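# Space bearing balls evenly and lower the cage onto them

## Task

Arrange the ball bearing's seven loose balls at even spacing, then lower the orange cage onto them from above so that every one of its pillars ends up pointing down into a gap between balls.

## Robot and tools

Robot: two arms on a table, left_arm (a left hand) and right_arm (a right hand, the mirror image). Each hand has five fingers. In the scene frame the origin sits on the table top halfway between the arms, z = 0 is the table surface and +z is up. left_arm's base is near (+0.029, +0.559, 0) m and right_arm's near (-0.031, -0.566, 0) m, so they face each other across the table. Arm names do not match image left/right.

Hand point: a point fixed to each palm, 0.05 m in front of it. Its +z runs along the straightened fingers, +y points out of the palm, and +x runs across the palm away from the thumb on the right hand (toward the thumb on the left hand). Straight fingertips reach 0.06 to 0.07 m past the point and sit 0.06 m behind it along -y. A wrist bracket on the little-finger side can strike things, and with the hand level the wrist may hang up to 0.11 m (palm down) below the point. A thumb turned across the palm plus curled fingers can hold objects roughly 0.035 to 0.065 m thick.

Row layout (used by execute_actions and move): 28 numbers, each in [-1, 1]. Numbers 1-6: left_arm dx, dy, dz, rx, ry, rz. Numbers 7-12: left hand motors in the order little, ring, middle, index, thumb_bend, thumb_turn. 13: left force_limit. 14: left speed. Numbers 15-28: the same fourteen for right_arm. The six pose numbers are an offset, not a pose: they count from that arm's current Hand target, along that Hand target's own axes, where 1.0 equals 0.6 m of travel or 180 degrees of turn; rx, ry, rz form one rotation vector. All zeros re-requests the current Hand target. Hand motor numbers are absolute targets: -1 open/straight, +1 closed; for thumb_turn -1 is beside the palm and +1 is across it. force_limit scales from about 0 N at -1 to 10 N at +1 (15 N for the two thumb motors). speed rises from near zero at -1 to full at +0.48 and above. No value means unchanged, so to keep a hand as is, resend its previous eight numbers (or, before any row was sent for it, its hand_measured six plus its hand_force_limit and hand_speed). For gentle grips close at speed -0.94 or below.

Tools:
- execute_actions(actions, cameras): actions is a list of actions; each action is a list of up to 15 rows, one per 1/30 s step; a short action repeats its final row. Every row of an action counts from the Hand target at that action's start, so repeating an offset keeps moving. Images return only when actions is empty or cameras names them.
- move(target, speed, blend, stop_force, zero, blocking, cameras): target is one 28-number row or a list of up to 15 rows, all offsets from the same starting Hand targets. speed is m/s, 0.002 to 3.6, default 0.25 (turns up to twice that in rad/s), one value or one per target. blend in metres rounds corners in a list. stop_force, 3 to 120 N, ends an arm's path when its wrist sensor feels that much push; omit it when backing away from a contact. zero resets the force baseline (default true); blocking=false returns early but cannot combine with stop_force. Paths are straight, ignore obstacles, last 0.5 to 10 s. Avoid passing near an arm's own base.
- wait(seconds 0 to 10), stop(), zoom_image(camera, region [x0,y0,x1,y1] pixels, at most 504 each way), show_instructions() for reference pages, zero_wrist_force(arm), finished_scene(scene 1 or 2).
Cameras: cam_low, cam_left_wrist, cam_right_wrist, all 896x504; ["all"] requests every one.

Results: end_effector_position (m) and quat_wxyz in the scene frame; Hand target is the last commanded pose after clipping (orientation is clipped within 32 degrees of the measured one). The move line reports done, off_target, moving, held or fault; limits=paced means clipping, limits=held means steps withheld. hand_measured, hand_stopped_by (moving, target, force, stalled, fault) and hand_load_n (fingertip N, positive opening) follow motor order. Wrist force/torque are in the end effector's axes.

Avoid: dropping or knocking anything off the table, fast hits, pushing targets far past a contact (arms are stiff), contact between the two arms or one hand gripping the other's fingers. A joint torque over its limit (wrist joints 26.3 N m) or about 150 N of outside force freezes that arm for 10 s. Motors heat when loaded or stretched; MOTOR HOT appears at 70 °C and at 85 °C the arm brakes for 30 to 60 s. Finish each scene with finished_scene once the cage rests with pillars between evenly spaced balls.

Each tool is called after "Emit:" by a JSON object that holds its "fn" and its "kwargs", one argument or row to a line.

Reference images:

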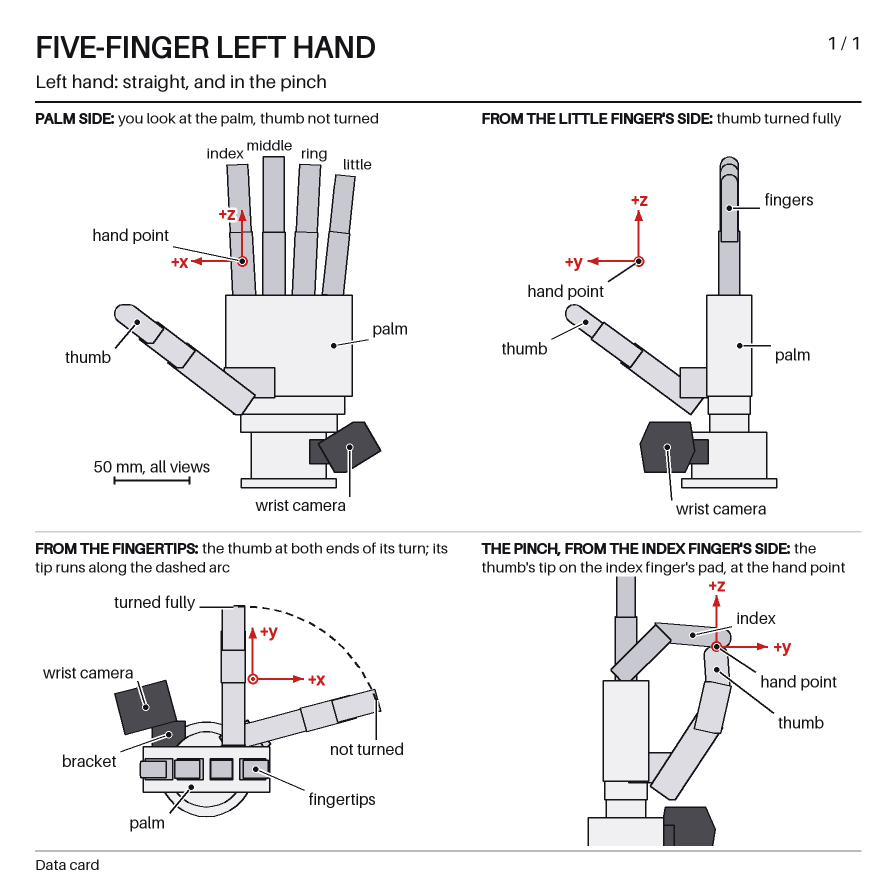

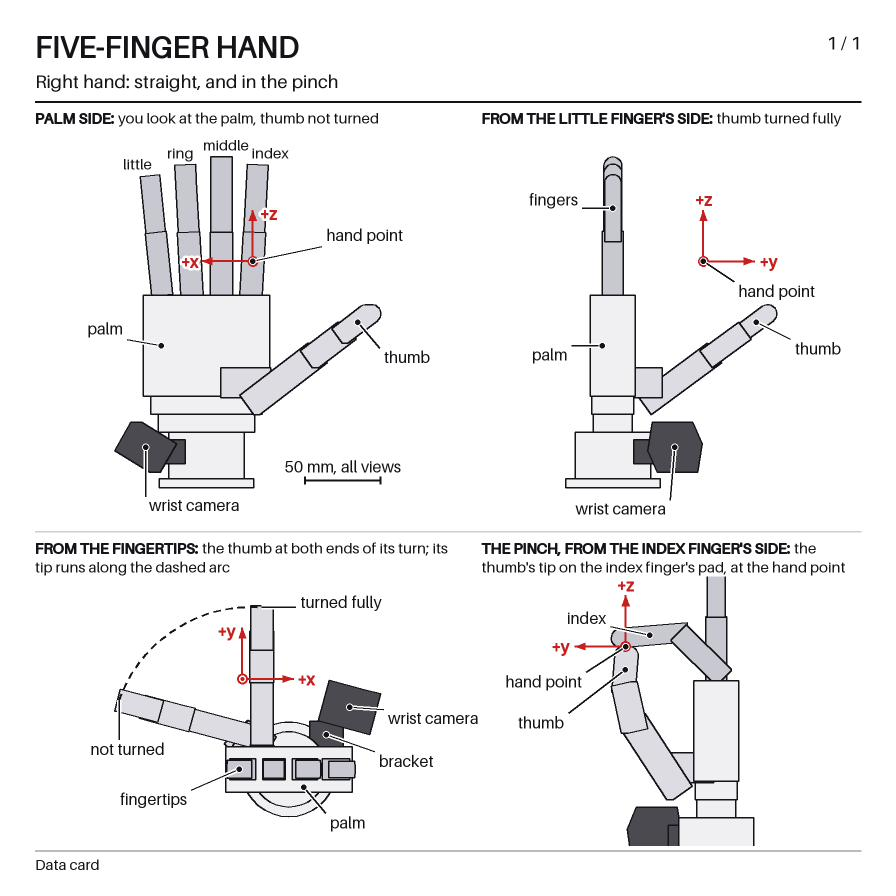

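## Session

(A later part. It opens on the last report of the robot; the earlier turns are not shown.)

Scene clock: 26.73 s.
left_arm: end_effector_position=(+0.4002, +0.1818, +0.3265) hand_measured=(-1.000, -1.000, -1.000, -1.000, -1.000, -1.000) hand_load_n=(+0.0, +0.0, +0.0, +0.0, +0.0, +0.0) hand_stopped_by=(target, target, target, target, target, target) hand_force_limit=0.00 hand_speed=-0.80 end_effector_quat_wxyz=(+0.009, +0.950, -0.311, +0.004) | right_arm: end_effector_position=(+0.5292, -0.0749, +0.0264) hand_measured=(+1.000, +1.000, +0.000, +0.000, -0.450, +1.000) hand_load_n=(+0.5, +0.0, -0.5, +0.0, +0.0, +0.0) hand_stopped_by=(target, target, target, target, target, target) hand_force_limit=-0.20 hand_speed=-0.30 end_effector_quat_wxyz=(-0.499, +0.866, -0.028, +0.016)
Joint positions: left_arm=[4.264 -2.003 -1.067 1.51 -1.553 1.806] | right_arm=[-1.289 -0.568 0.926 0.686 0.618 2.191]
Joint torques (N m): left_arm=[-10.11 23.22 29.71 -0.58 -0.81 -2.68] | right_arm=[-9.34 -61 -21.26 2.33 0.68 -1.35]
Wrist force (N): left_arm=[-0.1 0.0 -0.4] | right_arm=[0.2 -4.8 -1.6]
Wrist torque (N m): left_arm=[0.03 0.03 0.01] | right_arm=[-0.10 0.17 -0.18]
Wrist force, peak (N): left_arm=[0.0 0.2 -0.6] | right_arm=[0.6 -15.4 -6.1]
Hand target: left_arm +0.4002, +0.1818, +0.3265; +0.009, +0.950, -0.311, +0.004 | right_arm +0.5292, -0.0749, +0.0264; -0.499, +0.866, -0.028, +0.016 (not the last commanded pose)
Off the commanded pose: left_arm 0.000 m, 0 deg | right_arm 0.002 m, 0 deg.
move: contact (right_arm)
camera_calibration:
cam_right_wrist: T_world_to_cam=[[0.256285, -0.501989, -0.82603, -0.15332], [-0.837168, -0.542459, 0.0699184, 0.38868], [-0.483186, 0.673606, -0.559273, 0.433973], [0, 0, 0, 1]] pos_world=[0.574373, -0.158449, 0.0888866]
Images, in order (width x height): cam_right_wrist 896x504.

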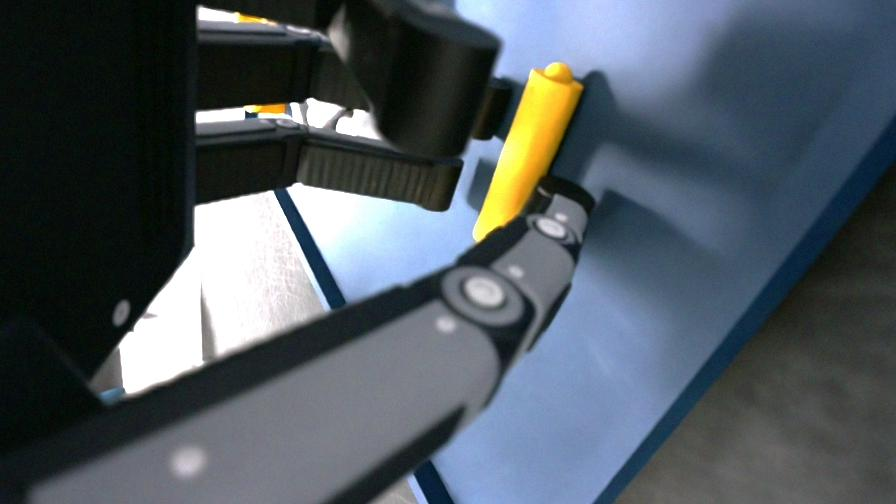

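Emit:
{"fn": "move", "kwargs": {
  "target": [
    [0,0,0,0,0,0,-1,-1,-1,-1,-1,-1,0,-0.8,0.0,-0.0081,-0.0047,0,0,0,1,1,0.0,0.0,-0.6,1,-0.2,-0.3],
    [0,0,0,0,0,0,-1,-1,-1,-1,-1,-1,0,-0.8,0.0,-0.0138,0.0052,0,0,0,1,1,0.16,0.16,-0.55,1,-0.2,-0.5]
  ],
  "speed": 0.05,
  "cameras": ["cam_right_wrist"]
}}

Scene clock: 28.77 s.
left_arm: end_effector_position=(+0.4002, +0.1818, +0.3265) hand_measured=(-1.000, -1.000, -1.000, -1.000, -1.000, -1.000) hand_load_n=(+0.0, +0.0, +0.0, +0.0, +0.0, +0.0) hand_stopped_by=(target, target, target, target, target, target) hand_force_limit=0.00 hand_speed=-0.80 end_effector_quat_wxyz=(+0.009, +0.950, -0.311, +0.004) | right_arm: end_effector_position=(+0.5296, -0.0680, +0.0320) hand_measured=(+1.000, +1.000, +0.160, +0.160, -0.550, +1.000) hand_load_n=(+0.0, +0.0, +0.0, +0.0, +0.5, +0.0) hand_stopped_by=(target, target, target, target, target, target) hand_force_limit=-0.20 hand_speed=-0.50 end_effector_quat_wxyz=(-0.499, +0.866, -0.028, +0.016)
Joint positions: left_arm=[4.264 -2.003 -1.067 1.51 -1.553 1.806] | right_arm=[-1.279 -0.566 0.904 0.694 0.623 2.206]
Joint torques (N m): left_arm=[-10.18 23.53 29.02 -0.61 -0.72 -2.65] | right_arm=[-12.83 -66.17 -11.22 2.71 -2.18 0.63]
Wrist force (N): left_arm=[0.2 0.1 -0.2] | right_arm=[-0.4 0.6 0.9]
Wrist torque (N m): left_arm=[0.03 -0.02 0.02] | right_arm=[-0.05 0.11 0.07]
Wrist force, peak (N): left_arm=[-0.2 0.3 -0.4] | right_arm=[0.3 -5.0 -1.5]
Hand target: left_arm +0.4002, +0.1818, +0.3265; +0.009, +0.950, -0.311, +0.004 | right_arm +0.5296, -0.0680, +0.0320; -0.499, +0.866, -0.028, +0.016
Off the commanded pose: left_arm 0.000 m, 0 deg | right_arm 0.000 m, 0 deg.
move: done
camera_calibration:
cam_right_wrist: T_world_to_cam=[[0.256285, -0.501989, -0.82603, -0.145333], [-0.837168, -0.542459, 0.0699184, 0.392366], [-0.483186, 0.673606, -0.559273, 0.432651], [0, 0, 0, 1]] pos_world=[0.574773, -0.151549, 0.0944866]
Images, in order (width x height): cam_right_wrist 896x504.

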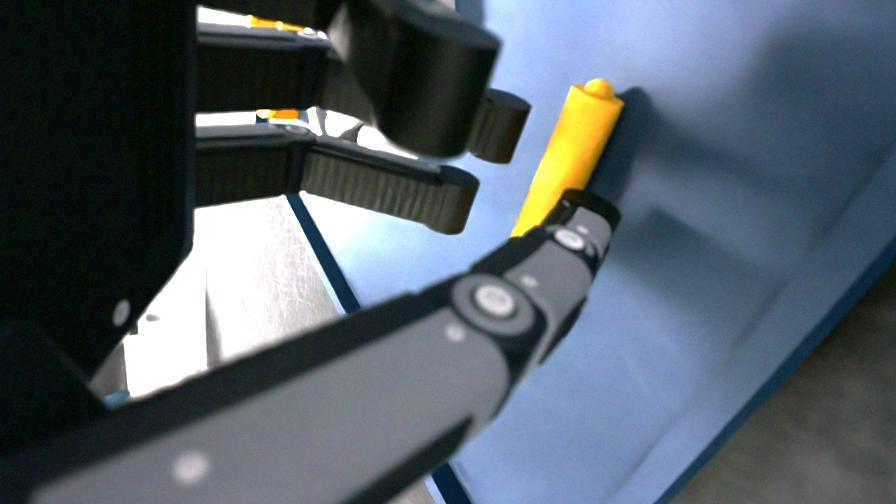

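Emit:
{"fn": "move", "kwargs": {
  "target": [0,0,0,0,0,0,-1,-1,-1,-1,-1,-1,0,-0.8,0.0,0.0130,0.00755,0,0,0,1,1,0.16,0.16,-0.5,1,-0.2,-0.5],
  "speed": 0.03,
  "stop_force": 4,
  "cameras": ["cam_right_wrist"]
}}

Scene clock: 30.43 s.
left_arm: end_effector_position=(+0.4002, +0.1818, +0.3265) hand_measured=(-1.000, -1.000, -1.000, -1.000, -1.000, -1.000) hand_load_n=(+0.0, +0.0, +0.0, +0.0, +0.0, +0.0) hand_stopped_by=(target, target, target, target, target, target) hand_force_limit=0.00 hand_speed=-0.80 end_effector_quat_wxyz=(+0.009, +0.950, -0.311, +0.004) | right_arm: end_effector_position=(+0.5297, -0.0680, +0.0238) hand_measured=(+1.000, +1.000, +0.160, +0.160, -0.500, +1.000) hand_load_n=(+0.0, +0.0, +0.0, +0.5, -0.5, +0.0) hand_stopped_by=(target, target, target, target, target, target) hand_force_limit=-0.20 hand_speed=-0.50 end_effector_quat_wxyz=(-0.499, +0.866, -0.028, +0.016)
Joint positions: left_arm=[4.264 -2.003 -1.067 1.51 -1.553 1.806] | right_arm=[-1.279 -0.558 0.91 0.679 0.623 2.206]
Joint torques (N m): left_arm=[-10.31 23.62 28.94 -0.69 -0.79 -2.64] | right_arm=[-8.75 -62.61 -21.11 2.43 0.68 0.74]
Wrist force (N): left_arm=[0.1 0.2 0.0] | right_arm=[-0.4 -4.6 -3.1]
Wrist torque (N m): left_arm=[0.03 0.00 0.01] | right_arm=[-0.30 0.17 -0.03]
Wrist force, peak (N): left_arm=[0.0 0.2 -0.5] | right_arm=[-0.3 -17.9 -12.0]
Hand target: left_arm +0.4002, +0.1818, +0.3265; +0.009, +0.950, -0.311, +0.004 | right_arm +0.5297, -0.0680, +0.0238; -0.499, +0.866, -0.028, +0.016 (not the last commanded pose)
Off the commanded pose: left_arm 0.000 m, 0 deg | right_arm 0.001 m, 0 deg.
move: contact (right_arm)
camera_calibration:
cam_right_wrist: T_world_to_cam=[[0.256285, -0.501989, -0.82603, -0.152183], [-0.837168, -0.542459, 0.0699184, 0.392969], [-0.483186, 0.673606, -0.559273, 0.42818], [0, 0, 0, 1]] pos_world=[0.574873, -0.151649, 0.0862866]
Images, in order (width x height): cam_right_wrist 896x504.

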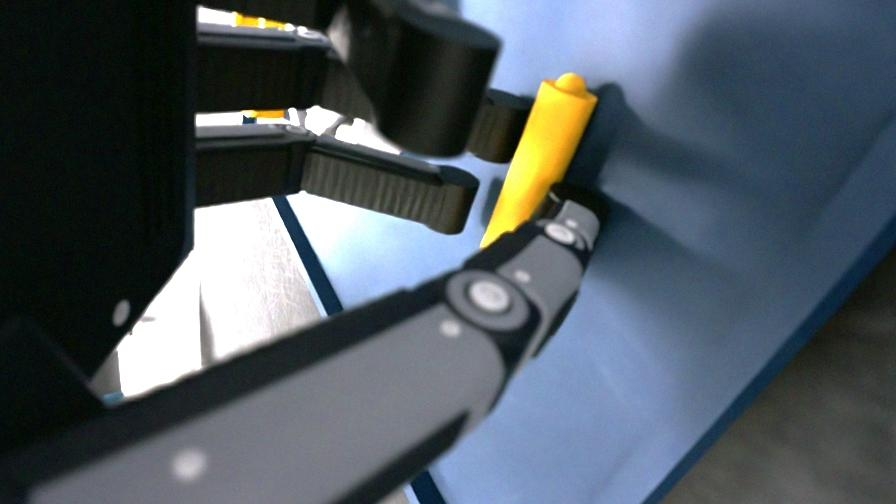

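Emit:
{"fn": "move", "kwargs": {
  "target": [
    [0,0,0,0,0,0,-1,-1,-1,-1,-1,-1,0,-0.8,0.0,-0.0022,-0.00125,0,0,0,1,1,0.16,0.16,-0.5,1,-0.6,-0.92],
    [0,0,0,0,0,0,-1,-1,-1,-1,-1,-1,0,-0.8,0.0,-0.0022,-0.00125,0,0,0,1,1,0.5,0.5,-0.5,1,-0.6,-0.92]
  ],
  "speed": 0.02,
  "cameras": ["cam_right_wrist"]
}}

Scene clock: 33.20 s.
left_arm: end_effector_position=(+0.4002, +0.1818, +0.3265) hand_measured=(-1.000, -1.000, -1.000, -1.000, -1.000, -1.000) hand_load_n=(+0.0, +0.0, +0.0, +0.0, +0.0, +0.0) hand_stopped_by=(target, target, target, target, target, target) hand_force_limit=0.00 hand_speed=-0.80 end_effector_quat_wxyz=(+0.009, +0.950, -0.311, +0.004) | right_arm: end_effector_position=(+0.5297, -0.0680, +0.0253) hand_measured=(+1.000, +1.000, +0.286, +0.500, -0.500, +1.000) hand_load_n=(+0.0, +0.0, +3.0, +0.0, +4.0, +1.0) hand_stopped_by=(target, target, force, target, target, target) hand_force_limit=-0.60 hand_speed=-0.92 end_effector_quat_wxyz=(-0.499, +0.866, -0.028, +0.016)
Joint positions: left_arm=[4.264 -2.003 -1.067 1.51 -1.553 1.806] | right_arm=[-1.279 -0.56 0.909 0.682 0.623 2.206]
Joint torques (N m): left_arm=[-9.97 23.07 29.04 -0.74 -0.66 -2.54] | right_arm=[5.55 -45.55 -12.53 0.55 0.24 1.36]
Wrist force (N): left_arm=[-0.1 0.2 -0.1] | right_arm=[-0.2 0.8 0.9]
Wrist torque (N m): left_arm=[0.05 0.03 0.00] | right_arm=[-0.04 0.09 0.08]
Wrist force, peak (N): left_arm=[-0.4 0.2 -0.2] | right_arm=[-0.3 -4.5 -3.3]
Hand target: left_arm +0.4002, +0.1818, +0.3265; +0.009, +0.950, -0.311, +0.004 | right_arm +0.5297, -0.0680, +0.0253; -0.499, +0.866, -0.028, +0.016
Off the commanded pose: left_arm 0.000 m, 0 deg | right_arm 0.000 m, 0 deg.
move: done
camera_calibration:
cam_right_wrist: T_world_to_cam=[[0.256285, -0.501989, -0.82603, -0.150893], [-0.837168, -0.542459, 0.0699184, 0.392918], [-0.483186, 0.673606, -0.559273, 0.428952], [0, 0, 0, 1]] pos_world=[0.574873, -0.151549, 0.0877866]
Images, in order (width x height): cam_right_wrist 896x504.

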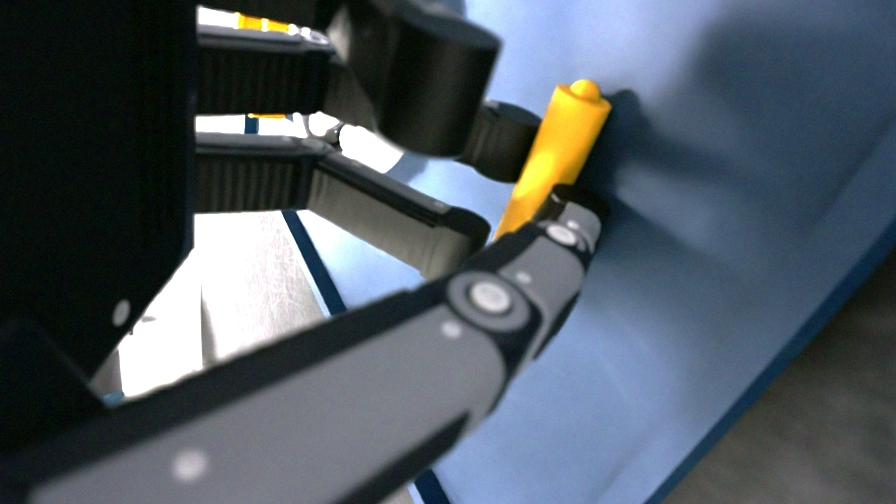

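Emit:
{"fn": "zoom_image", "kwargs": {
  "camera": "cam_right_wrist",
  "region": [400, 60, 640, 300]
}}

Scaled by 2.100.

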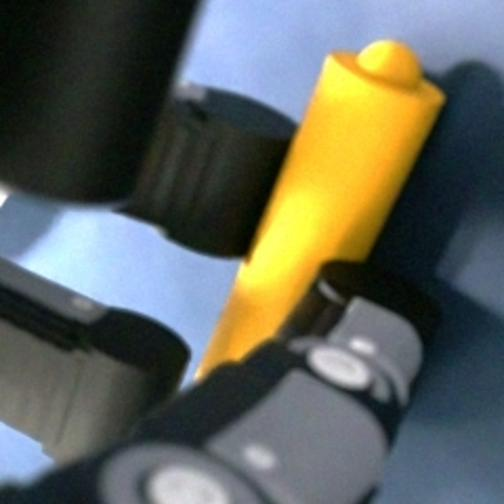

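Emit:
{"fn": "move", "kwargs": {
  "target": [
    [0,0,0,0,0,0,-1,-1,-1,-1,-1,-1,0,-0.8,0.0,0.0,0.0,0,0,0,1,1,0.1,0.1,-0.5,1,-0.6,-0.3],
    [0,0,0,0,0,0,-1,-1,-1,-1,-1,-1,0,-0.8,0.0,-0.00865,-0.005,0,0,-0.0722,1,1,0.1,0.1,-0.5,1,-0.6,-0.3]
  ],
  "speed": 0.05,
  "cameras": ["cam_right_wrist"]
}}

Scene clock: 37.17 s.
left_arm: end_effector_position=(+0.4002, +0.1818, +0.3265) hand_measured=(-1.000, -1.000, -1.000, -1.000, -1.000, -1.000) hand_load_n=(+0.0, +0.0, +0.0, +0.0, +0.0, +0.0) hand_stopped_by=(target, target, target, target, target, target) hand_force_limit=0.00 hand_speed=-0.80 end_effector_quat_wxyz=(+0.009, +0.950, -0.311, +0.004) | right_arm: end_effector_position=(+0.5296, -0.0680, +0.0314) hand_measured=(+1.000, +1.000, +0.100, +0.100, -0.500, +1.000) hand_load_n=(+0.0, +0.0, +0.0, +0.0, +0.0, +0.0) hand_stopped_by=(target, target, target, target, target, target) hand_force_limit=-0.60 hand_speed=-0.30 end_effector_quat_wxyz=(-0.494, +0.863, +0.070, +0.073) end_effector_velocity=(-0.001, +0.000, +0.000) end_effector_angular_velocity=(+0.000, +0.006, -0.002)
Joint positions: left_arm=[4.264 -2.003 -1.067 1.51 -1.553 1.806] | right_arm=[-1.267 -0.604 0.963 0.658 0.629 1.996]
Joint velocities: left_arm=[within noise] | right_arm=[0 0 0 0.002 0 0.005]
Joint torques (N m): left_arm=[-9.57 23.36 28.9 -0.78 -0.75 -2.56] | right_arm=[7.75 -46.14 -22.88 1.84 0.1 1.37]
Wrist force (N): left_arm=[0.3 0.0 0.0] | right_arm=[-0.6 0.5 0.9]
Wrist torque (N m): left_arm=[0.01 -0.02 0.03] | right_arm=[-0.05 0.12 -0.08]
Wrist force, peak (N): left_arm=[0.1 -0.1 -0.5] | right_arm=[-0.5 0.9 0.8]
Hand target: left_arm +0.4002, +0.1818, +0.3265; +0.009, +0.950, -0.311, +0.004 | right_arm +0.5297, -0.0680, +0.0313; -0.494, +0.863, +0.070, +0.073
Off the commanded pose: left_arm 0.000 m, 0 deg | right_arm 0.000 m, 0 deg.
move: done
camera_calibration:
cam_right_wrist: T_world_to_cam=[[0.466854, -0.470934, -0.748511, -0.257666], [-0.768981, -0.634166, -0.0806283, 0.35481], [-0.43671, 0.613232, -0.658202, 0.406706], [0, 0, 0, 1]] pos_world=[0.570747, -0.14574, 0.103437]
Images, in order (width x height): cam_right_wrist 896x504.

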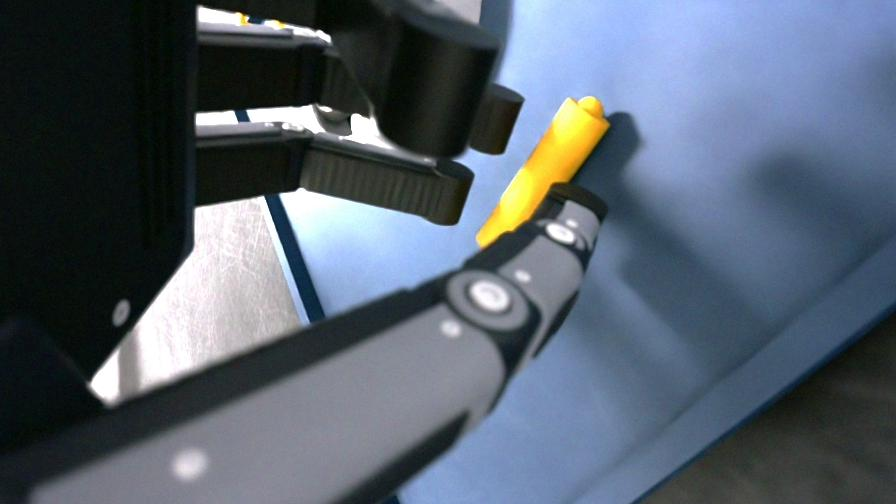

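Emit:
{"fn": "wait", "kwargs": {
  "seconds": 0.1,
  "cameras": ["cam_left_wrist","cam_right_wrist"]
}}

Emit:
{"fn": "zoom_image", "kwargs": {
  "camera": "cam_left_wrist",
  "region": [320, 240, 500, 400]
}}

Emit:
{"fn": "zoom_image", "kwargs": {
  "camera": "cam_right_wrist",
  "region": [420, 60, 660, 300]
}}

Scene clock: 37.60 s.
left_arm: end_effector_position=(+0.4002, +0.1818, +0.3265) hand_measured=(-1.000, -1.000, -1.000, -1.000, -1.000, -1.000) hand_load_n=(+0.0, +0.0, +0.0, +0.0, -0.5, +0.0) hand_stopped_by=(target, target, target, target, target, target) hand_force_limit=0.00 hand_speed=-0.80 end_effector_quat_wxyz=(+0.009, +0.950, -0.311, +0.004) | right_arm: end_effector_position=(+0.5296, -0.0680, +0.0313) hand_measured=(+1.000, +1.000, +0.100, +0.100, -0.500, +1.000) hand_load_n=(+0.0, +0.0, +0.0, +0.0, +0.0, +0.0) hand_stopped_by=(target, target, target, target, target, target) hand_force_limit=-0.60 hand_speed=-0.30 end_effector_quat_wxyz=(-0.494, +0.863, +0.070, +0.073)
Joint positions: left_arm=[4.264 -2.003 -1.067 1.51 -1.553 1.806] | right_arm=[-1.267 -0.604 0.963 0.658 0.629 1.996]
Joint torques (N m): left_arm=[-9.38 23.26 28.53 -0.73 -0.83 -2.48] | right_arm=[0.6 -37.8 -23.04 2.65 -1.18 0.43]
Wrist force (N): left_arm=[-0.2 0.1 -0.3] | right_arm=[-0.4 0.7 0.8]
Wrist torque (N m): left_arm=[0.05 0.03 0.00] | right_arm=[-0.02 0.09 -0.07]
Wrist force, peak (N): left_arm=[0.0 0.1 -0.5] | right_arm=[-0.5 0.6 1.0]
Hand target: left_arm +0.4002, +0.1818, +0.3265; +0.009, +0.950, -0.311, +0.004 | right_arm +0.5297, -0.0680, +0.0313; -0.494, +0.863, +0.070, +0.073
Off the commanded pose: left_arm 0.000 m, 0 deg | right_arm 0.000 m, 0 deg.
wait: 0.10 s; at rest from the start
camera_calibration:
cam_left_wrist: T_world_to_cam=[[0.777477, 0.628911, -0.000370891, -0.432852], [0.52186, -0.644808, 0.558467, -0.280491], [0.350987, -0.434389, -0.829527, 0.322401], [0, 0, 0, 1]] pos_world=[0.369751, 0.23141, 0.423924]
cam_right_wrist: T_world_to_cam=[[0.466743, -0.470907, -0.748597, -0.257664], [-0.768986, -0.634174, -0.0805259, 0.354793], [-0.43682, 0.613245, -0.658117, 0.406696], [0, 0, 0, 1]] pos_world=[0.570747, -0.14574, 0.103338]
Images, in order (width x height): cam_left_wrist 896x504, cam_right_wrist 896x504.

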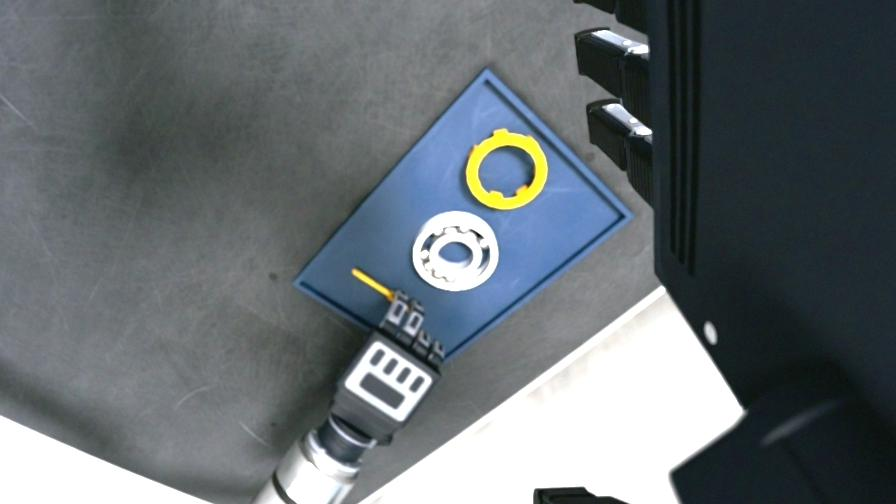

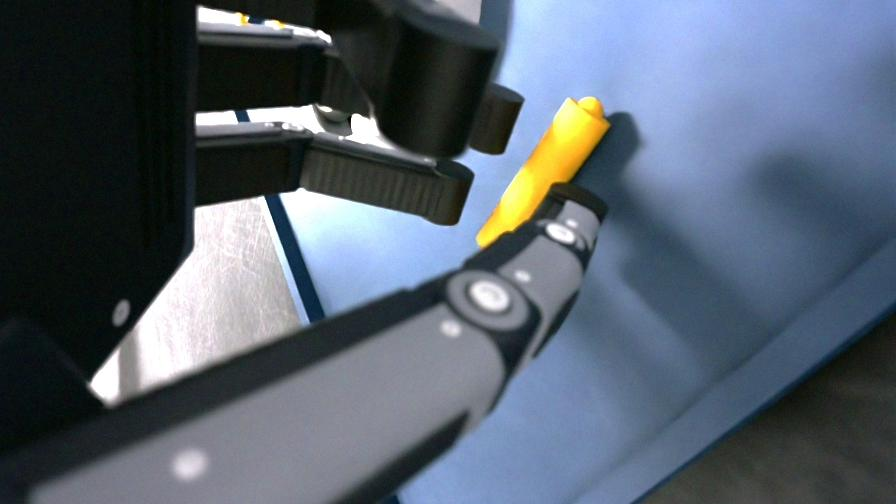

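Scaled by 2.800.

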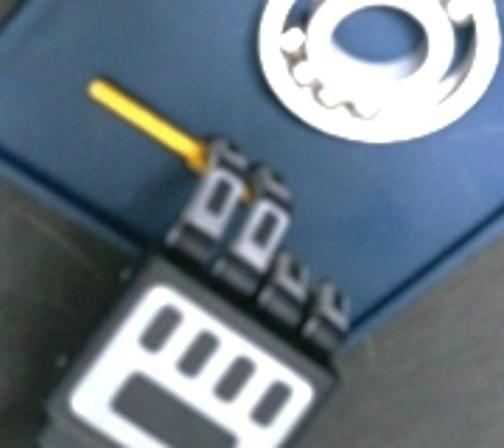

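Scaled by 2.100.

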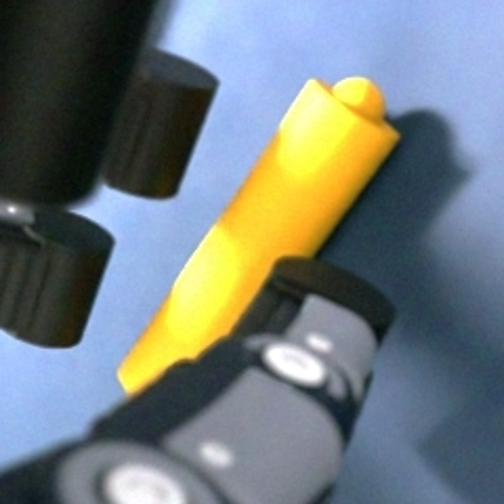

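Emit:
{"fn": "move", "kwargs": {
  "target": [0,0,0,0,0,0,-1,-1,-1,-1,-1,-1,0,-0.8,-0.0015,0.0028,0.0172,0,0,0,1,1,0.1,0.1,-0.5,1,-0.6,-0.3],
  "speed": 0.015,
  "stop_force": 3,
  "cameras": ["cam_right_wrist"]
}}

Emit:
{"fn": "zoom_image", "kwargs": {
  "camera": "cam_right_wrist",
  "region": [420, 60, 660, 300]
}}

Scene clock: 39.80 s.
left_arm: end_effector_position=(+0.4002, +0.1818, +0.3265) hand_measured=(-1.000, -1.000, -1.000, -1.000, -1.000, -1.000) hand_load_n=(+0.0, +0.0, +0.0, +0.0, +0.0, +0.0) hand_stopped_by=(target, target, target, target, target, target) hand_force_limit=0.00 hand_speed=-0.80 end_effector_quat_wxyz=(+0.009, +0.950, -0.311, +0.004) | right_arm: end_effector_position=(+0.5297, -0.0600, +0.0245) hand_measured=(+1.000, +1.000, +0.100, +0.100, -0.500, +1.000) hand_load_n=(+0.0, +0.0, +0.0, +0.0, +0.0, +0.0) hand_stopped_by=(target, target, target, target, target, target) hand_force_limit=-0.60 hand_speed=-0.30 end_effector_quat_wxyz=(-0.494, +0.863, +0.070, +0.073)
Joint positions: left_arm=[4.264 -2.003 -1.067 1.51 -1.553 1.806] | right_arm=[-1.255 -0.589 0.95 0.643 0.636 2.013]
Joint torques (N m): left_arm=[-9.5 23.57 28.2 -0.82 -0.67 -2.55] | right_arm=[-13.7 -64.05 -10.26 2.79 -2.4 -2]
Wrist force (N): left_arm=[-0.2 0.0 0.1] | right_arm=[-0.7 0.8 0.7]
Wrist torque (N m): left_arm=[0.01 0.05 0.00] | right_arm=[0.00 0.13 -0.10]
Wrist force, peak (N): left_arm=[-0.4 0.3 -0.5] | right_arm=[-0.5 0.8 1.1]
Hand target: left_arm +0.4002, +0.1818, +0.3265; +0.009, +0.950, -0.311, +0.004 | right_arm +0.5297, -0.0600, +0.0245; -0.494, +0.863, +0.070, +0.073
Off the commanded pose: left_arm 0.000 m, 0 deg | right_arm 0.000 m, 0 deg.
move: done
camera_calibration:
cam_right_wrist: T_world_to_cam=[[0.466685, -0.470956, -0.748603, -0.259006], [-0.769021, -0.634139, -0.0804688, 0.359415], [-0.436821, 0.613245, -0.658118, 0.397359], [0, 0, 0, 1]] pos_world=[0.570847, -0.13774, 0.0965378]
Images, in order (width x height): cam_right_wrist 896x504.

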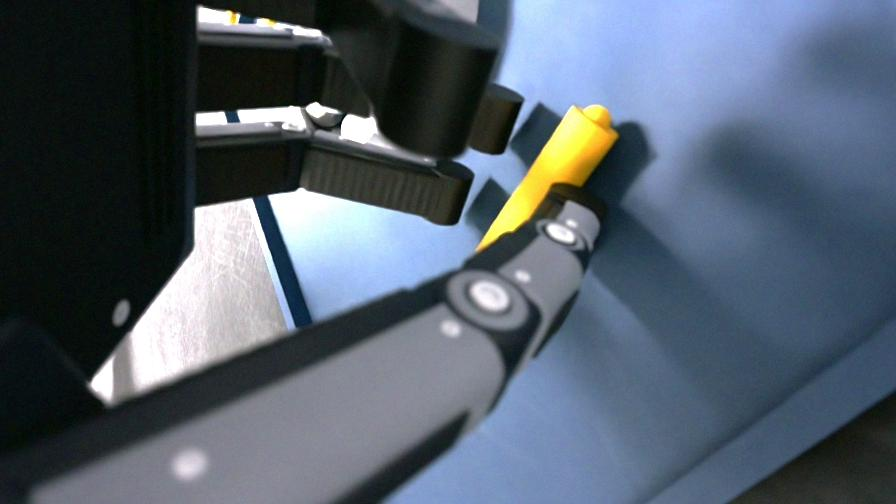

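Scaled by 2.100.

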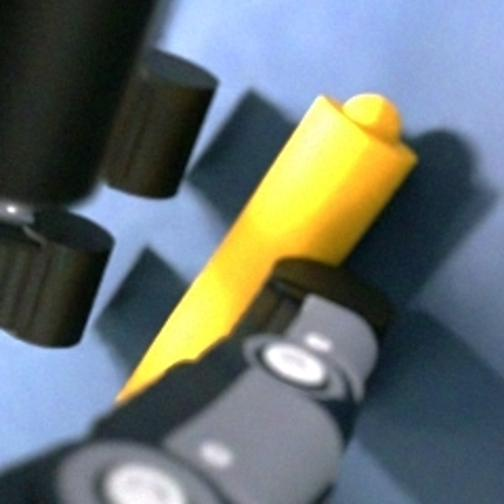

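Emit:
{"fn": "move", "kwargs": {
  "target": [0,0,0,0,0,0,-1,-1,-1,-1,-1,-1,0,-0.8,0,0,0,0,0,0,1,1,0.4,0.4,-0.5,1,-0.7,-0.93],
  "speed": 0.015,
  "cameras": ["cam_right_wrist"]
}}

Emit:
{"fn": "zoom_image", "kwargs": {
  "camera": "cam_right_wrist",
  "region": [420, 60, 660, 300]
}}

Scene clock: 41.67 s.
left_arm: end_effector_position=(+0.4002, +0.1818, +0.3265) hand_measured=(-1.000, -1.000, -1.000, -1.000, -1.000, -1.000) hand_load_n=(+0.0, +0.0, +0.0, +0.0, +0.0, +0.0) hand_stopped_by=(target, target, target, target, target, target) hand_force_limit=0.00 hand_speed=-0.80 end_effector_quat_wxyz=(+0.009, +0.950, -0.311, +0.004) | right_arm: end_effector_position=(+0.5297, -0.0600, +0.0245) hand_measured=(+1.000, +1.000, +0.400, +0.400, -0.500, +1.000) hand_load_n=(+0.0, +0.0, +0.0, +0.0, +0.0, +0.0) hand_stopped_by=(target, target, target, target, target, target) hand_force_limit=-0.70 hand_speed=-0.93 end_effector_quat_wxyz=(-0.494, +0.863, +0.070, +0.073)
Joint positions: left_arm=[4.264 -2.003 -1.067 1.51 -1.553 1.806] | right_arm=[-1.255 -0.589 0.95 0.643 0.636 2.013]
Joint torques (N m): left_arm=[-9.7 23.83 28.09 -0.83 -0.79 -2.5] | right_arm=[-11.36 -64.93 -8.79 2.47 -1.94 -1.71]
Wrist force (N): left_arm=[-0.2 0.3 0.0] | right_arm=[-0.5 0.6 0.7]
Wrist torque (N m): left_arm=[0.05 0.05 -0.01] | right_arm=[-0.03 0.11 -0.09]
Wrist force, peak (N): left_arm=[-0.2 0.0 -0.5] | right_arm=[-0.5 0.9 0.9]
Hand target: left_arm +0.4002, +0.1818, +0.3265; +0.009, +0.950, -0.311, +0.004 | right_arm +0.5297, -0.0600, +0.0245; -0.494, +0.863, +0.070, +0.073
Off the commanded pose: left_arm 0.000 m, 0 deg | right_arm 0.000 m, 0 deg.
move: done
camera_calibration:
cam_right_wrist: T_world_to_cam=[[0.466685, -0.470956, -0.748603, -0.259006], [-0.769021, -0.634139, -0.0804688, 0.359415], [-0.436821, 0.613245, -0.658118, 0.397359], [0, 0, 0, 1]] pos_world=[0.570847, -0.13774, 0.0965378]
Images, in order (width x height): cam_right_wrist 896x504.

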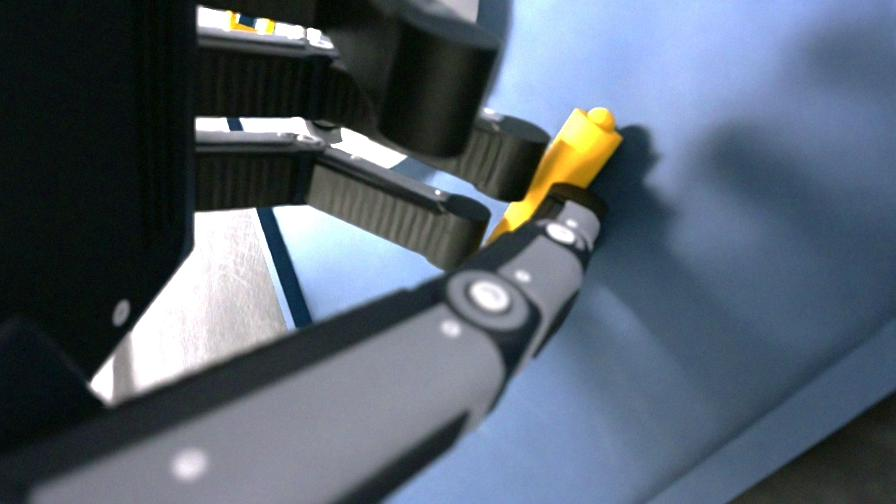

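Scaled by 2.100.

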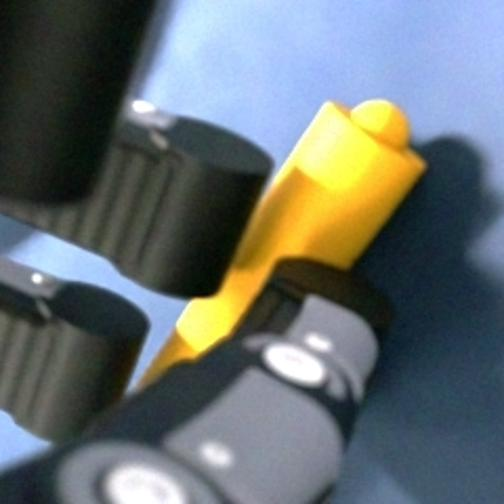

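Emit:
{"fn": "move", "kwargs": {
  "target": [0,0,0,0,0,0,-1,-1,-1,-1,-1,-1,0,-0.8,0,0,0,0,0,0,1,1,0.18,0.18,-0.42,1,-0.7,-0.6],
  "speed": 0.015
}}

Emit:
{"fn": "move", "kwargs": {
  "target": [0,0,0,0,0,0,-1,-1,-1,-1,-1,-1,0,-0.8,-0.001,0.00616,-0.004,0,0,0,1,1,0.18,0.18,-0.42,1,-0.7,-0.6],
  "speed": 0.015,
  "stop_force": 3,
  "cameras": ["cam_right_wrist"]
}}

Emit:
{"fn": "zoom_image", "kwargs": {
  "camera": "cam_right_wrist",
  "region": [420, 60, 660, 300]
}}

Scene clock: 42.60 s.
left_arm: end_effector_position=(+0.4002, +0.1818, +0.3265) hand_measured=(-1.000, -1.000, -1.000, -1.000, -1.000, -1.000) hand_load_n=(+0.0, +0.0, +0.0, +0.0, +0.0, +0.0) hand_stopped_by=(target, target, target, target, target, target) hand_force_limit=0.00 hand_speed=-0.80 end_effector_quat_wxyz=(+0.009, +0.950, -0.311, +0.004) | right_arm: end_effector_position=(+0.5297, -0.0600, +0.0246) hand_measured=(+1.000, +1.000, +0.180, +0.180, -0.420, +1.000) hand_load_n=(+0.0, +0.0, +0.0, +0.0, +0.0, +0.5) hand_stopped_by=(target, target, target, target, target, target) hand_force_limit=-0.70 hand_speed=-0.60 end_effector_quat_wxyz=(-0.494, +0.863, +0.070, +0.073)
Joint positions: left_arm=[4.264 -2.003 -1.067 1.51 -1.553 1.806] | right_arm=[-1.255 -0.589 0.95 0.643 0.636 2.013]
Joint torques (N m): left_arm=[-9.85 24.3 28.47 -0.79 -0.75 -2.46] | right_arm=[-11.86 -48.71 -11.83 2.35 0.54 -1.7]
Wrist force (N): left_arm=[-0.1 0.2 0.0] | right_arm=[-0.5 0.6 0.8]
Wrist torque (N m): left_arm=[0.04 0.03 0.00] | right_arm=[-0.03 0.10 -0.09]
Wrist force, peak (N): left_arm=[-0.2 0.3 -0.2] | right_arm=[0.4 -9.1 -1.6]
Hand target: left_arm +0.4002, +0.1818, +0.3265; +0.009, +0.950, -0.311, +0.004 | right_arm +0.5297, -0.0600, +0.0245; -0.494, +0.863, +0.070, +0.073
Off the commanded pose: left_arm 0.000 m, 0 deg | right_arm 0.000 m, 0 deg.
move: done

Scene clock: 44.27 s.
left_arm: end_effector_position=(+0.4002, +0.1818, +0.3265) hand_measured=(-1.000, -1.000, -1.000, -1.000, -1.000, -1.000) hand_load_n=(+0.0, +0.0, +0.0, +0.0, -0.5, +0.0) hand_stopped_by=(target, target, target, target, target, target) hand_force_limit=0.00 hand_speed=-0.80 end_effector_quat_wxyz=(+0.009, +0.950, -0.311, +0.004) | right_arm: end_effector_position=(+0.5297, -0.0639, +0.0225) hand_measured=(+1.000, +1.000, +0.180, +0.180, -0.420, +1.000) hand_load_n=(+0.0, +0.0, +0.5, +0.0, +0.0, +0.0) hand_stopped_by=(target, target, target, target, target, target) hand_force_limit=-0.70 hand_speed=-0.60 end_effector_quat_wxyz=(-0.494, +0.863, +0.070, +0.073)
Joint positions: left_arm=[4.264 -2.003 -1.067 1.51 -1.553 1.806] | right_arm=[-1.261 -0.591 0.96 0.641 0.632 2.005]
Joint torques (N m): left_arm=[-9.34 24.02 27.84 -0.83 -0.77 -2.45] | right_arm=[10.14 -56.67 -23.07 2.03 0.37 1.62]
Wrist force (N): left_arm=[0.1 0.1 -0.2] | right_arm=[-0.6 0.7 0.8]
Wrist torque (N m): left_arm=[0.04 0.00 0.02] | right_arm=[-0.02 0.12 0.02]
Wrist force, peak (N): left_arm=[0.1 0.5 -0.1] | right_arm=[-0.8 0.7 0.9]
Hand target: left_arm +0.4002, +0.1818, +0.3265; +0.009, +0.950, -0.311, +0.004 | right_arm +0.5297, -0.0639, +0.0225; -0.494, +0.863, +0.070, +0.073
Off the commanded pose: left_arm 0.000 m, 0 deg | right_arm 0.000 m, 0 deg.
move: done
camera_calibration:
cam_right_wrist: T_world_to_cam=[[0.466685, -0.470956, -0.748603, -0.262387], [-0.769021, -0.634139, -0.0804688, 0.356718], [-0.436821, 0.613245, -0.658118, 0.398496], [0, 0, 0, 1]] pos_world=[0.570847, -0.14174, 0.0945378]
Images, in order (width x height): cam_right_wrist 896x504.

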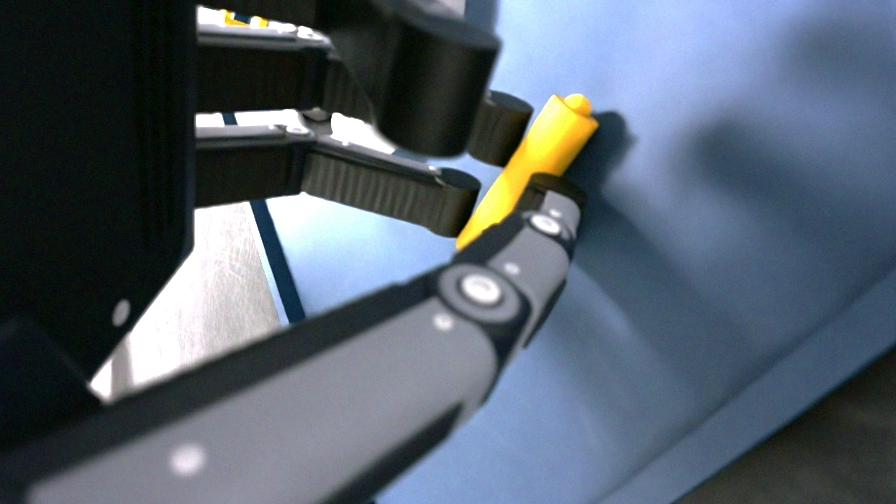

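Scaled by 2.100.

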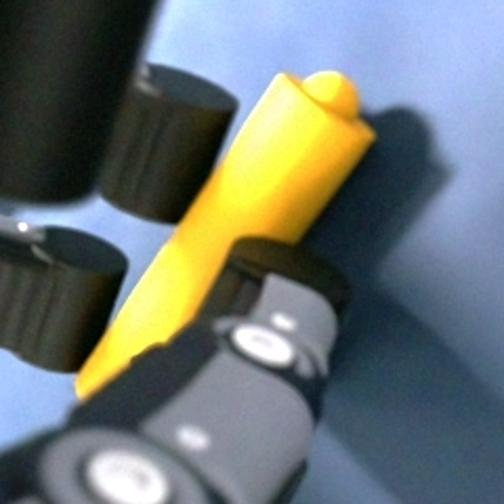

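Emit:
{"fn": "move", "kwargs": {
  "target": [0,0,0,0,0,0,-1,-1,-1,-1,-1,-1,0,-0.8,0,0,0,0,0,0,1,1,0.36,0.36,-0.42,1,-0.6,-0.94],
  "speed": 0.015,
  "cameras": ["cam_right_wrist"]
}}

Emit:
{"fn": "zoom_image", "kwargs": {
  "camera": "cam_right_wrist",
  "region": [420, 60, 660, 300]
}}

Scene clock: 45.23 s.
left_arm: end_effector_position=(+0.4002, +0.1818, +0.3265) hand_measured=(-1.000, -1.000, -1.000, -1.000, -1.000, -1.000) hand_load_n=(+0.0, +0.0, +0.0, +0.0, +0.0, +0.0) hand_stopped_by=(target, target, target, target, target, target) hand_force_limit=0.00 hand_speed=-0.80 end_effector_quat_wxyz=(+0.009, +0.950, -0.311, +0.004) | right_arm: end_effector_position=(+0.5297, -0.0639, +0.0225) hand_measured=(+1.000, +1.000, +0.230, +0.280, -0.420, +1.000) hand_load_n=(+0.0, +0.0, +1.0, +2.0, +4.5, -1.5) hand_stopped_by=(target, target, force, force, target, target) hand_force_limit=-0.60 hand_speed=-0.94 end_effector_quat_wxyz=(-0.494, +0.863, +0.070, +0.073)
Joint positions: left_arm=[4.264 -2.003 -1.067 1.51 -1.553 1.806] | right_arm=[-1.261 -0.591 0.96 0.641 0.632 2.005]
Joint torques (N m): left_arm=[-9.49 24.11 27.92 -0.87 -0.7 -2.46] | right_arm=[10.13 -49.43 -22.84 2.13 0.57 1.47]
Wrist force (N): left_arm=[0.0 -0.1 0.0] | right_arm=[-0.1 -1.0 0.0]
Wrist torque (N m): left_arm=[0.00 0.02 0.01] | right_arm=[-0.08 0.10 0.00]
Wrist force, peak (N): left_arm=[-0.1 0.4 0.0] | right_arm=[-0.2 -1.4 -0.3]
Hand target: left_arm +0.4002, +0.1818, +0.3265; +0.009, +0.950, -0.311, +0.004 | right_arm +0.5297, -0.0639, +0.0225; -0.494, +0.863, +0.070, +0.073
Off the commanded pose: left_arm 0.000 m, 0 deg | right_arm 0.000 m, 0 deg.
move: done
camera_calibration:
cam_right_wrist: T_world_to_cam=[[0.466685, -0.470956, -0.748603, -0.262387], [-0.769021, -0.634139, -0.0804688, 0.356718], [-0.436821, 0.613245, -0.658118, 0.398496], [0, 0, 0, 1]] pos_world=[0.570847, -0.14174, 0.0945378]
Images, in order (width x height): cam_right_wrist 896x504.

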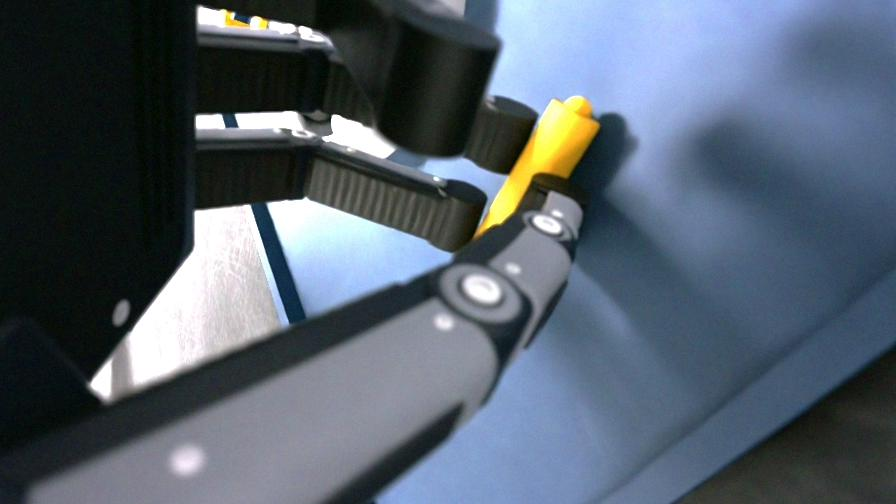

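Scaled by 2.100.

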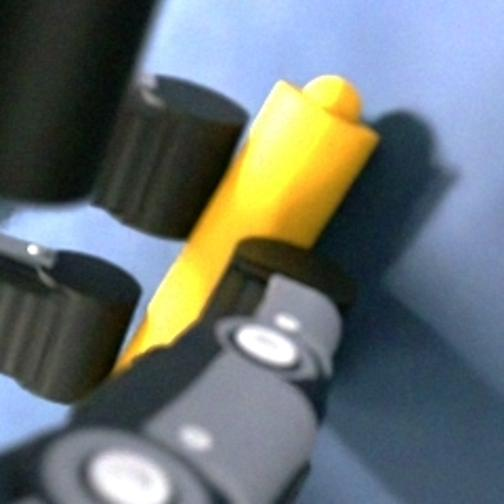

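Emit:
{"fn": "move", "kwargs": {
  "target": [0,0,0,0,0,0,-1,-1,-1,-1,-1,-1,0,-0.8,0,0,0,0,0,0,1,1,0.6,0.6,-0.42,1,-0.1,-0.94],
  "speed": 0.015
}}

Emit:
{"fn": "move", "kwargs": {
  "target": [0,0,0,0,0,0,-1,-1,-1,-1,-1,-1,0,-0.8,0.026,-0.1123,-0.0666,0,0,0,1,1,0.6,0.6,-0.42,1,-0.1,-0.94],
  "speed": 0.04,
  "cameras": ["all"]
}}

Emit:
{"fn": "zoom_image", "kwargs": {
  "camera": "cam_right_wrist",
  "region": [400, 60, 660, 320]
}}

Scene clock: 45.93 s.
left_arm: end_effector_position=(+0.4002, +0.1818, +0.3265) hand_measured=(-1.000, -1.000, -1.000, -1.000, -1.000, -1.000) hand_load_n=(+0.0, +0.0, +0.0, +0.0, +0.0, +0.0) hand_stopped_by=(target, target, target, target, target, target) hand_force_limit=0.00 hand_speed=-0.80 end_effector_quat_wxyz=(+0.009, +0.950, -0.311, +0.004) | right_arm: end_effector_position=(+0.5297, -0.0639, +0.0225) hand_measured=(+1.000, +1.000, +0.246, +0.330, -0.422, +1.000) hand_load_n=(+0.0, +0.0, +4.0, +4.0, +13.0, -3.0) hand_stopped_by=(target, target, force, force, target, target) hand_force_limit=-0.10 hand_speed=-0.94 end_effector_quat_wxyz=(-0.494, +0.863, +0.070, +0.073)
Joint positions: left_arm=[4.264 -2.003 -1.067 1.51 -1.553 1.806] | right_arm=[-1.261 -0.591 0.96 0.641 0.632 2.005]
Joint torques (N m): left_arm=[-9.54 24.03 28.18 -0.92 -0.78 -2.45] | right_arm=[10.65 -46.18 -20.49 2.04 0.44 1.52]
Wrist force (N): left_arm=[-0.2 0.0 -0.3] | right_arm=[0.0 -2.4 -0.6]
Wrist torque (N m): left_arm=[0.03 0.04 0.00] | right_arm=[-0.14 0.11 0.00]
Wrist force, peak (N): left_arm=[-0.1 0.1 -0.4] | right_arm=[-0.1 -2.5 -0.7]
Hand target: left_arm +0.4002, +0.1818, +0.3265; +0.009, +0.950, -0.311, +0.004 | right_arm +0.5297, -0.0639, +0.0225; -0.494, +0.863, +0.070, +0.073
Off the commanded pose: left_arm 0.000 m, 0 deg | right_arm 0.000 m, 0 deg.
move: done

Scene clock: 48.20 s.
left_arm: end_effector_position=(+0.4002, +0.1818, +0.3265) hand_measured=(-1.000, -1.000, -1.000, -1.000, -1.000, -1.000) hand_load_n=(+0.0, +0.0, +0.0, +0.0, +0.0, +0.0) hand_stopped_by=(target, target, target, target, target, target) hand_force_limit=0.00 hand_speed=-0.80 end_effector_quat_wxyz=(+0.009, +0.950, -0.311, +0.004) | right_arm: end_effector_position=(+0.5298, -0.0639, +0.1027) hand_measured=(+1.000, +1.000, +0.246, +0.330, -0.420, +1.000) hand_load_n=(+0.0, +0.0, +0.0, +0.0, +0.5, +0.0) hand_stopped_by=(target, target, force, force, target, target) hand_force_limit=-0.10 hand_speed=-0.94 end_effector_quat_wxyz=(-0.494, +0.863, +0.070, +0.073) end_effector_velocity=(+0.001, +0.000, -0.002) end_effector_angular_velocity=(+0.002, -0.002, +0.000)
Joint positions: left_arm=[4.264 -2.003 -1.067 1.51 -1.553 1.806] | right_arm=[-1.261 -0.659 0.878 0.791 0.632 2.005]
Joint velocities: left_arm=[within noise] | right_arm=[0 0.002 0.002 -0.006 -0.001 0]
Joint torques (N m): left_arm=[-9.64 24.04 27.79 -0.86 -0.69 -2.37] | right_arm=[12.31 -40.22 -10.55 -0.05 0.49 -0.62]
Wrist force (N): left_arm=[-0.1 0.3 -0.1] | right_arm=[-0.6 0.7 0.8]
Wrist torque (N m): left_arm=[0.07 0.03 -0.01] | right_arm=[-0.03 0.11 0.00]
Wrist force, peak (N): left_arm=[-0.2 0.3 -0.4] | right_arm=[-0.2 -2.4 -0.7]
Hand target: left_arm +0.4002, +0.1818, +0.3265; +0.009, +0.950, -0.311, +0.004 | right_arm +0.5297, -0.0639, +0.1024; -0.494, +0.863, +0.070, +0.073
Off the commanded pose: left_arm 0.000 m, 0 deg | right_arm 0.000 m, 0 deg.
move: done
camera_calibration:
cam_left_wrist: T_world_to_cam=[[0.777477, 0.628911, -0.000370891, -0.432852], [0.52186, -0.644808, 0.558467, -0.280491], [0.350987, -0.434389, -0.829527, 0.322401], [0, 0, 0, 1]] pos_world=[0.369751, 0.23141, 0.423924]
cam_right_wrist: T_world_to_cam=[[0.466784, -0.470918, -0.748565, -0.202361], [-0.769068, -0.634053, -0.0806893, 0.363313], [-0.436632, 0.613362, -0.658134, 0.451126], [0, 0, 0, 1]] pos_world=[0.570847, -0.141639, 0.174737]

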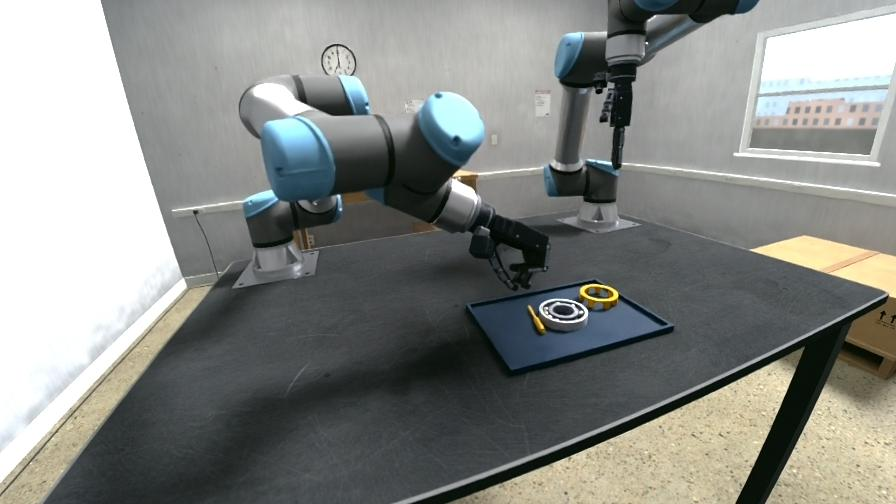

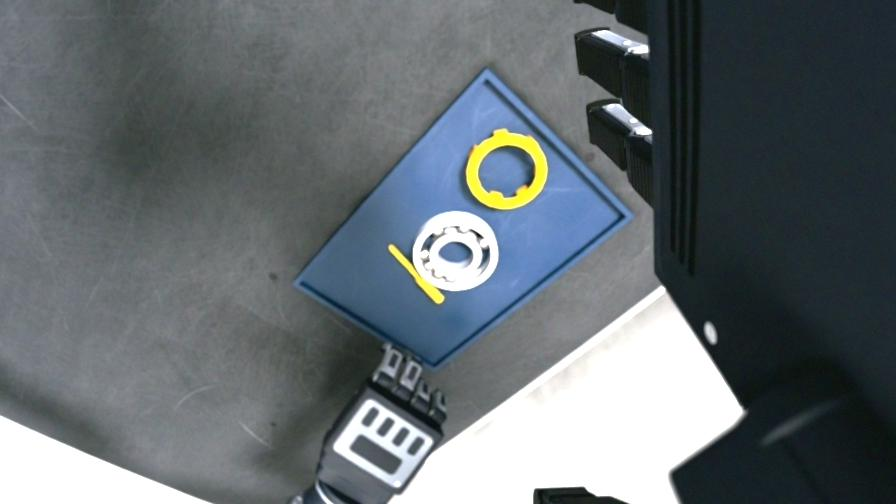

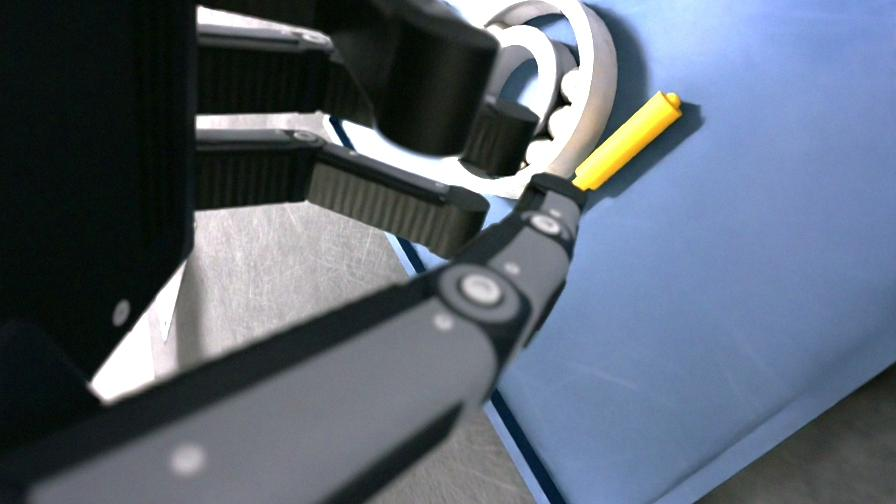

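Scaled by 1.938.

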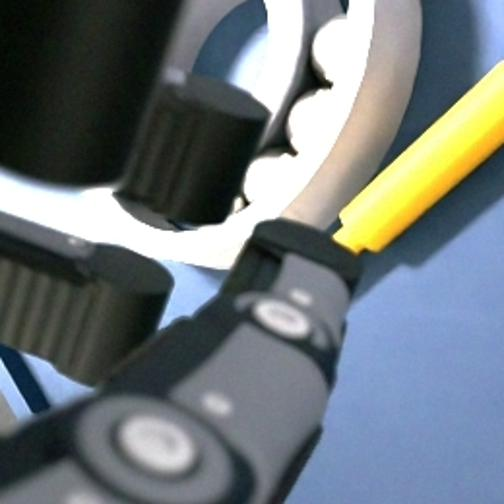

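Emit:
{"fn": "zoom_image", "kwargs": {
  "camera": "cam_left_wrist",
  "region": [370, 190, 520, 320]
}}

Emit:
{"fn": "zoom_image", "kwargs": {
  "camera": "cam_low",
  "region": [500, 270, 640, 350]
}}

Scaled by 3.360.

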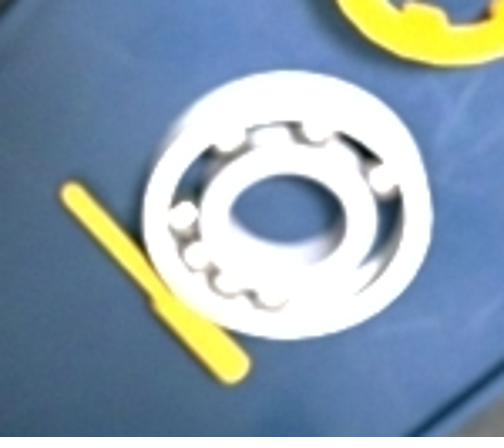

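Scaled by 3.600.

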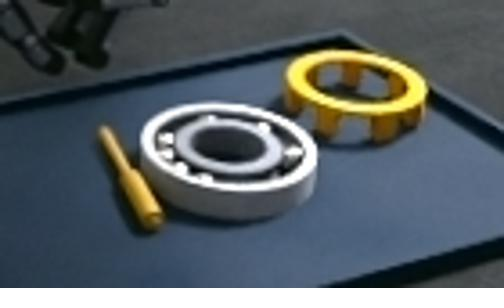

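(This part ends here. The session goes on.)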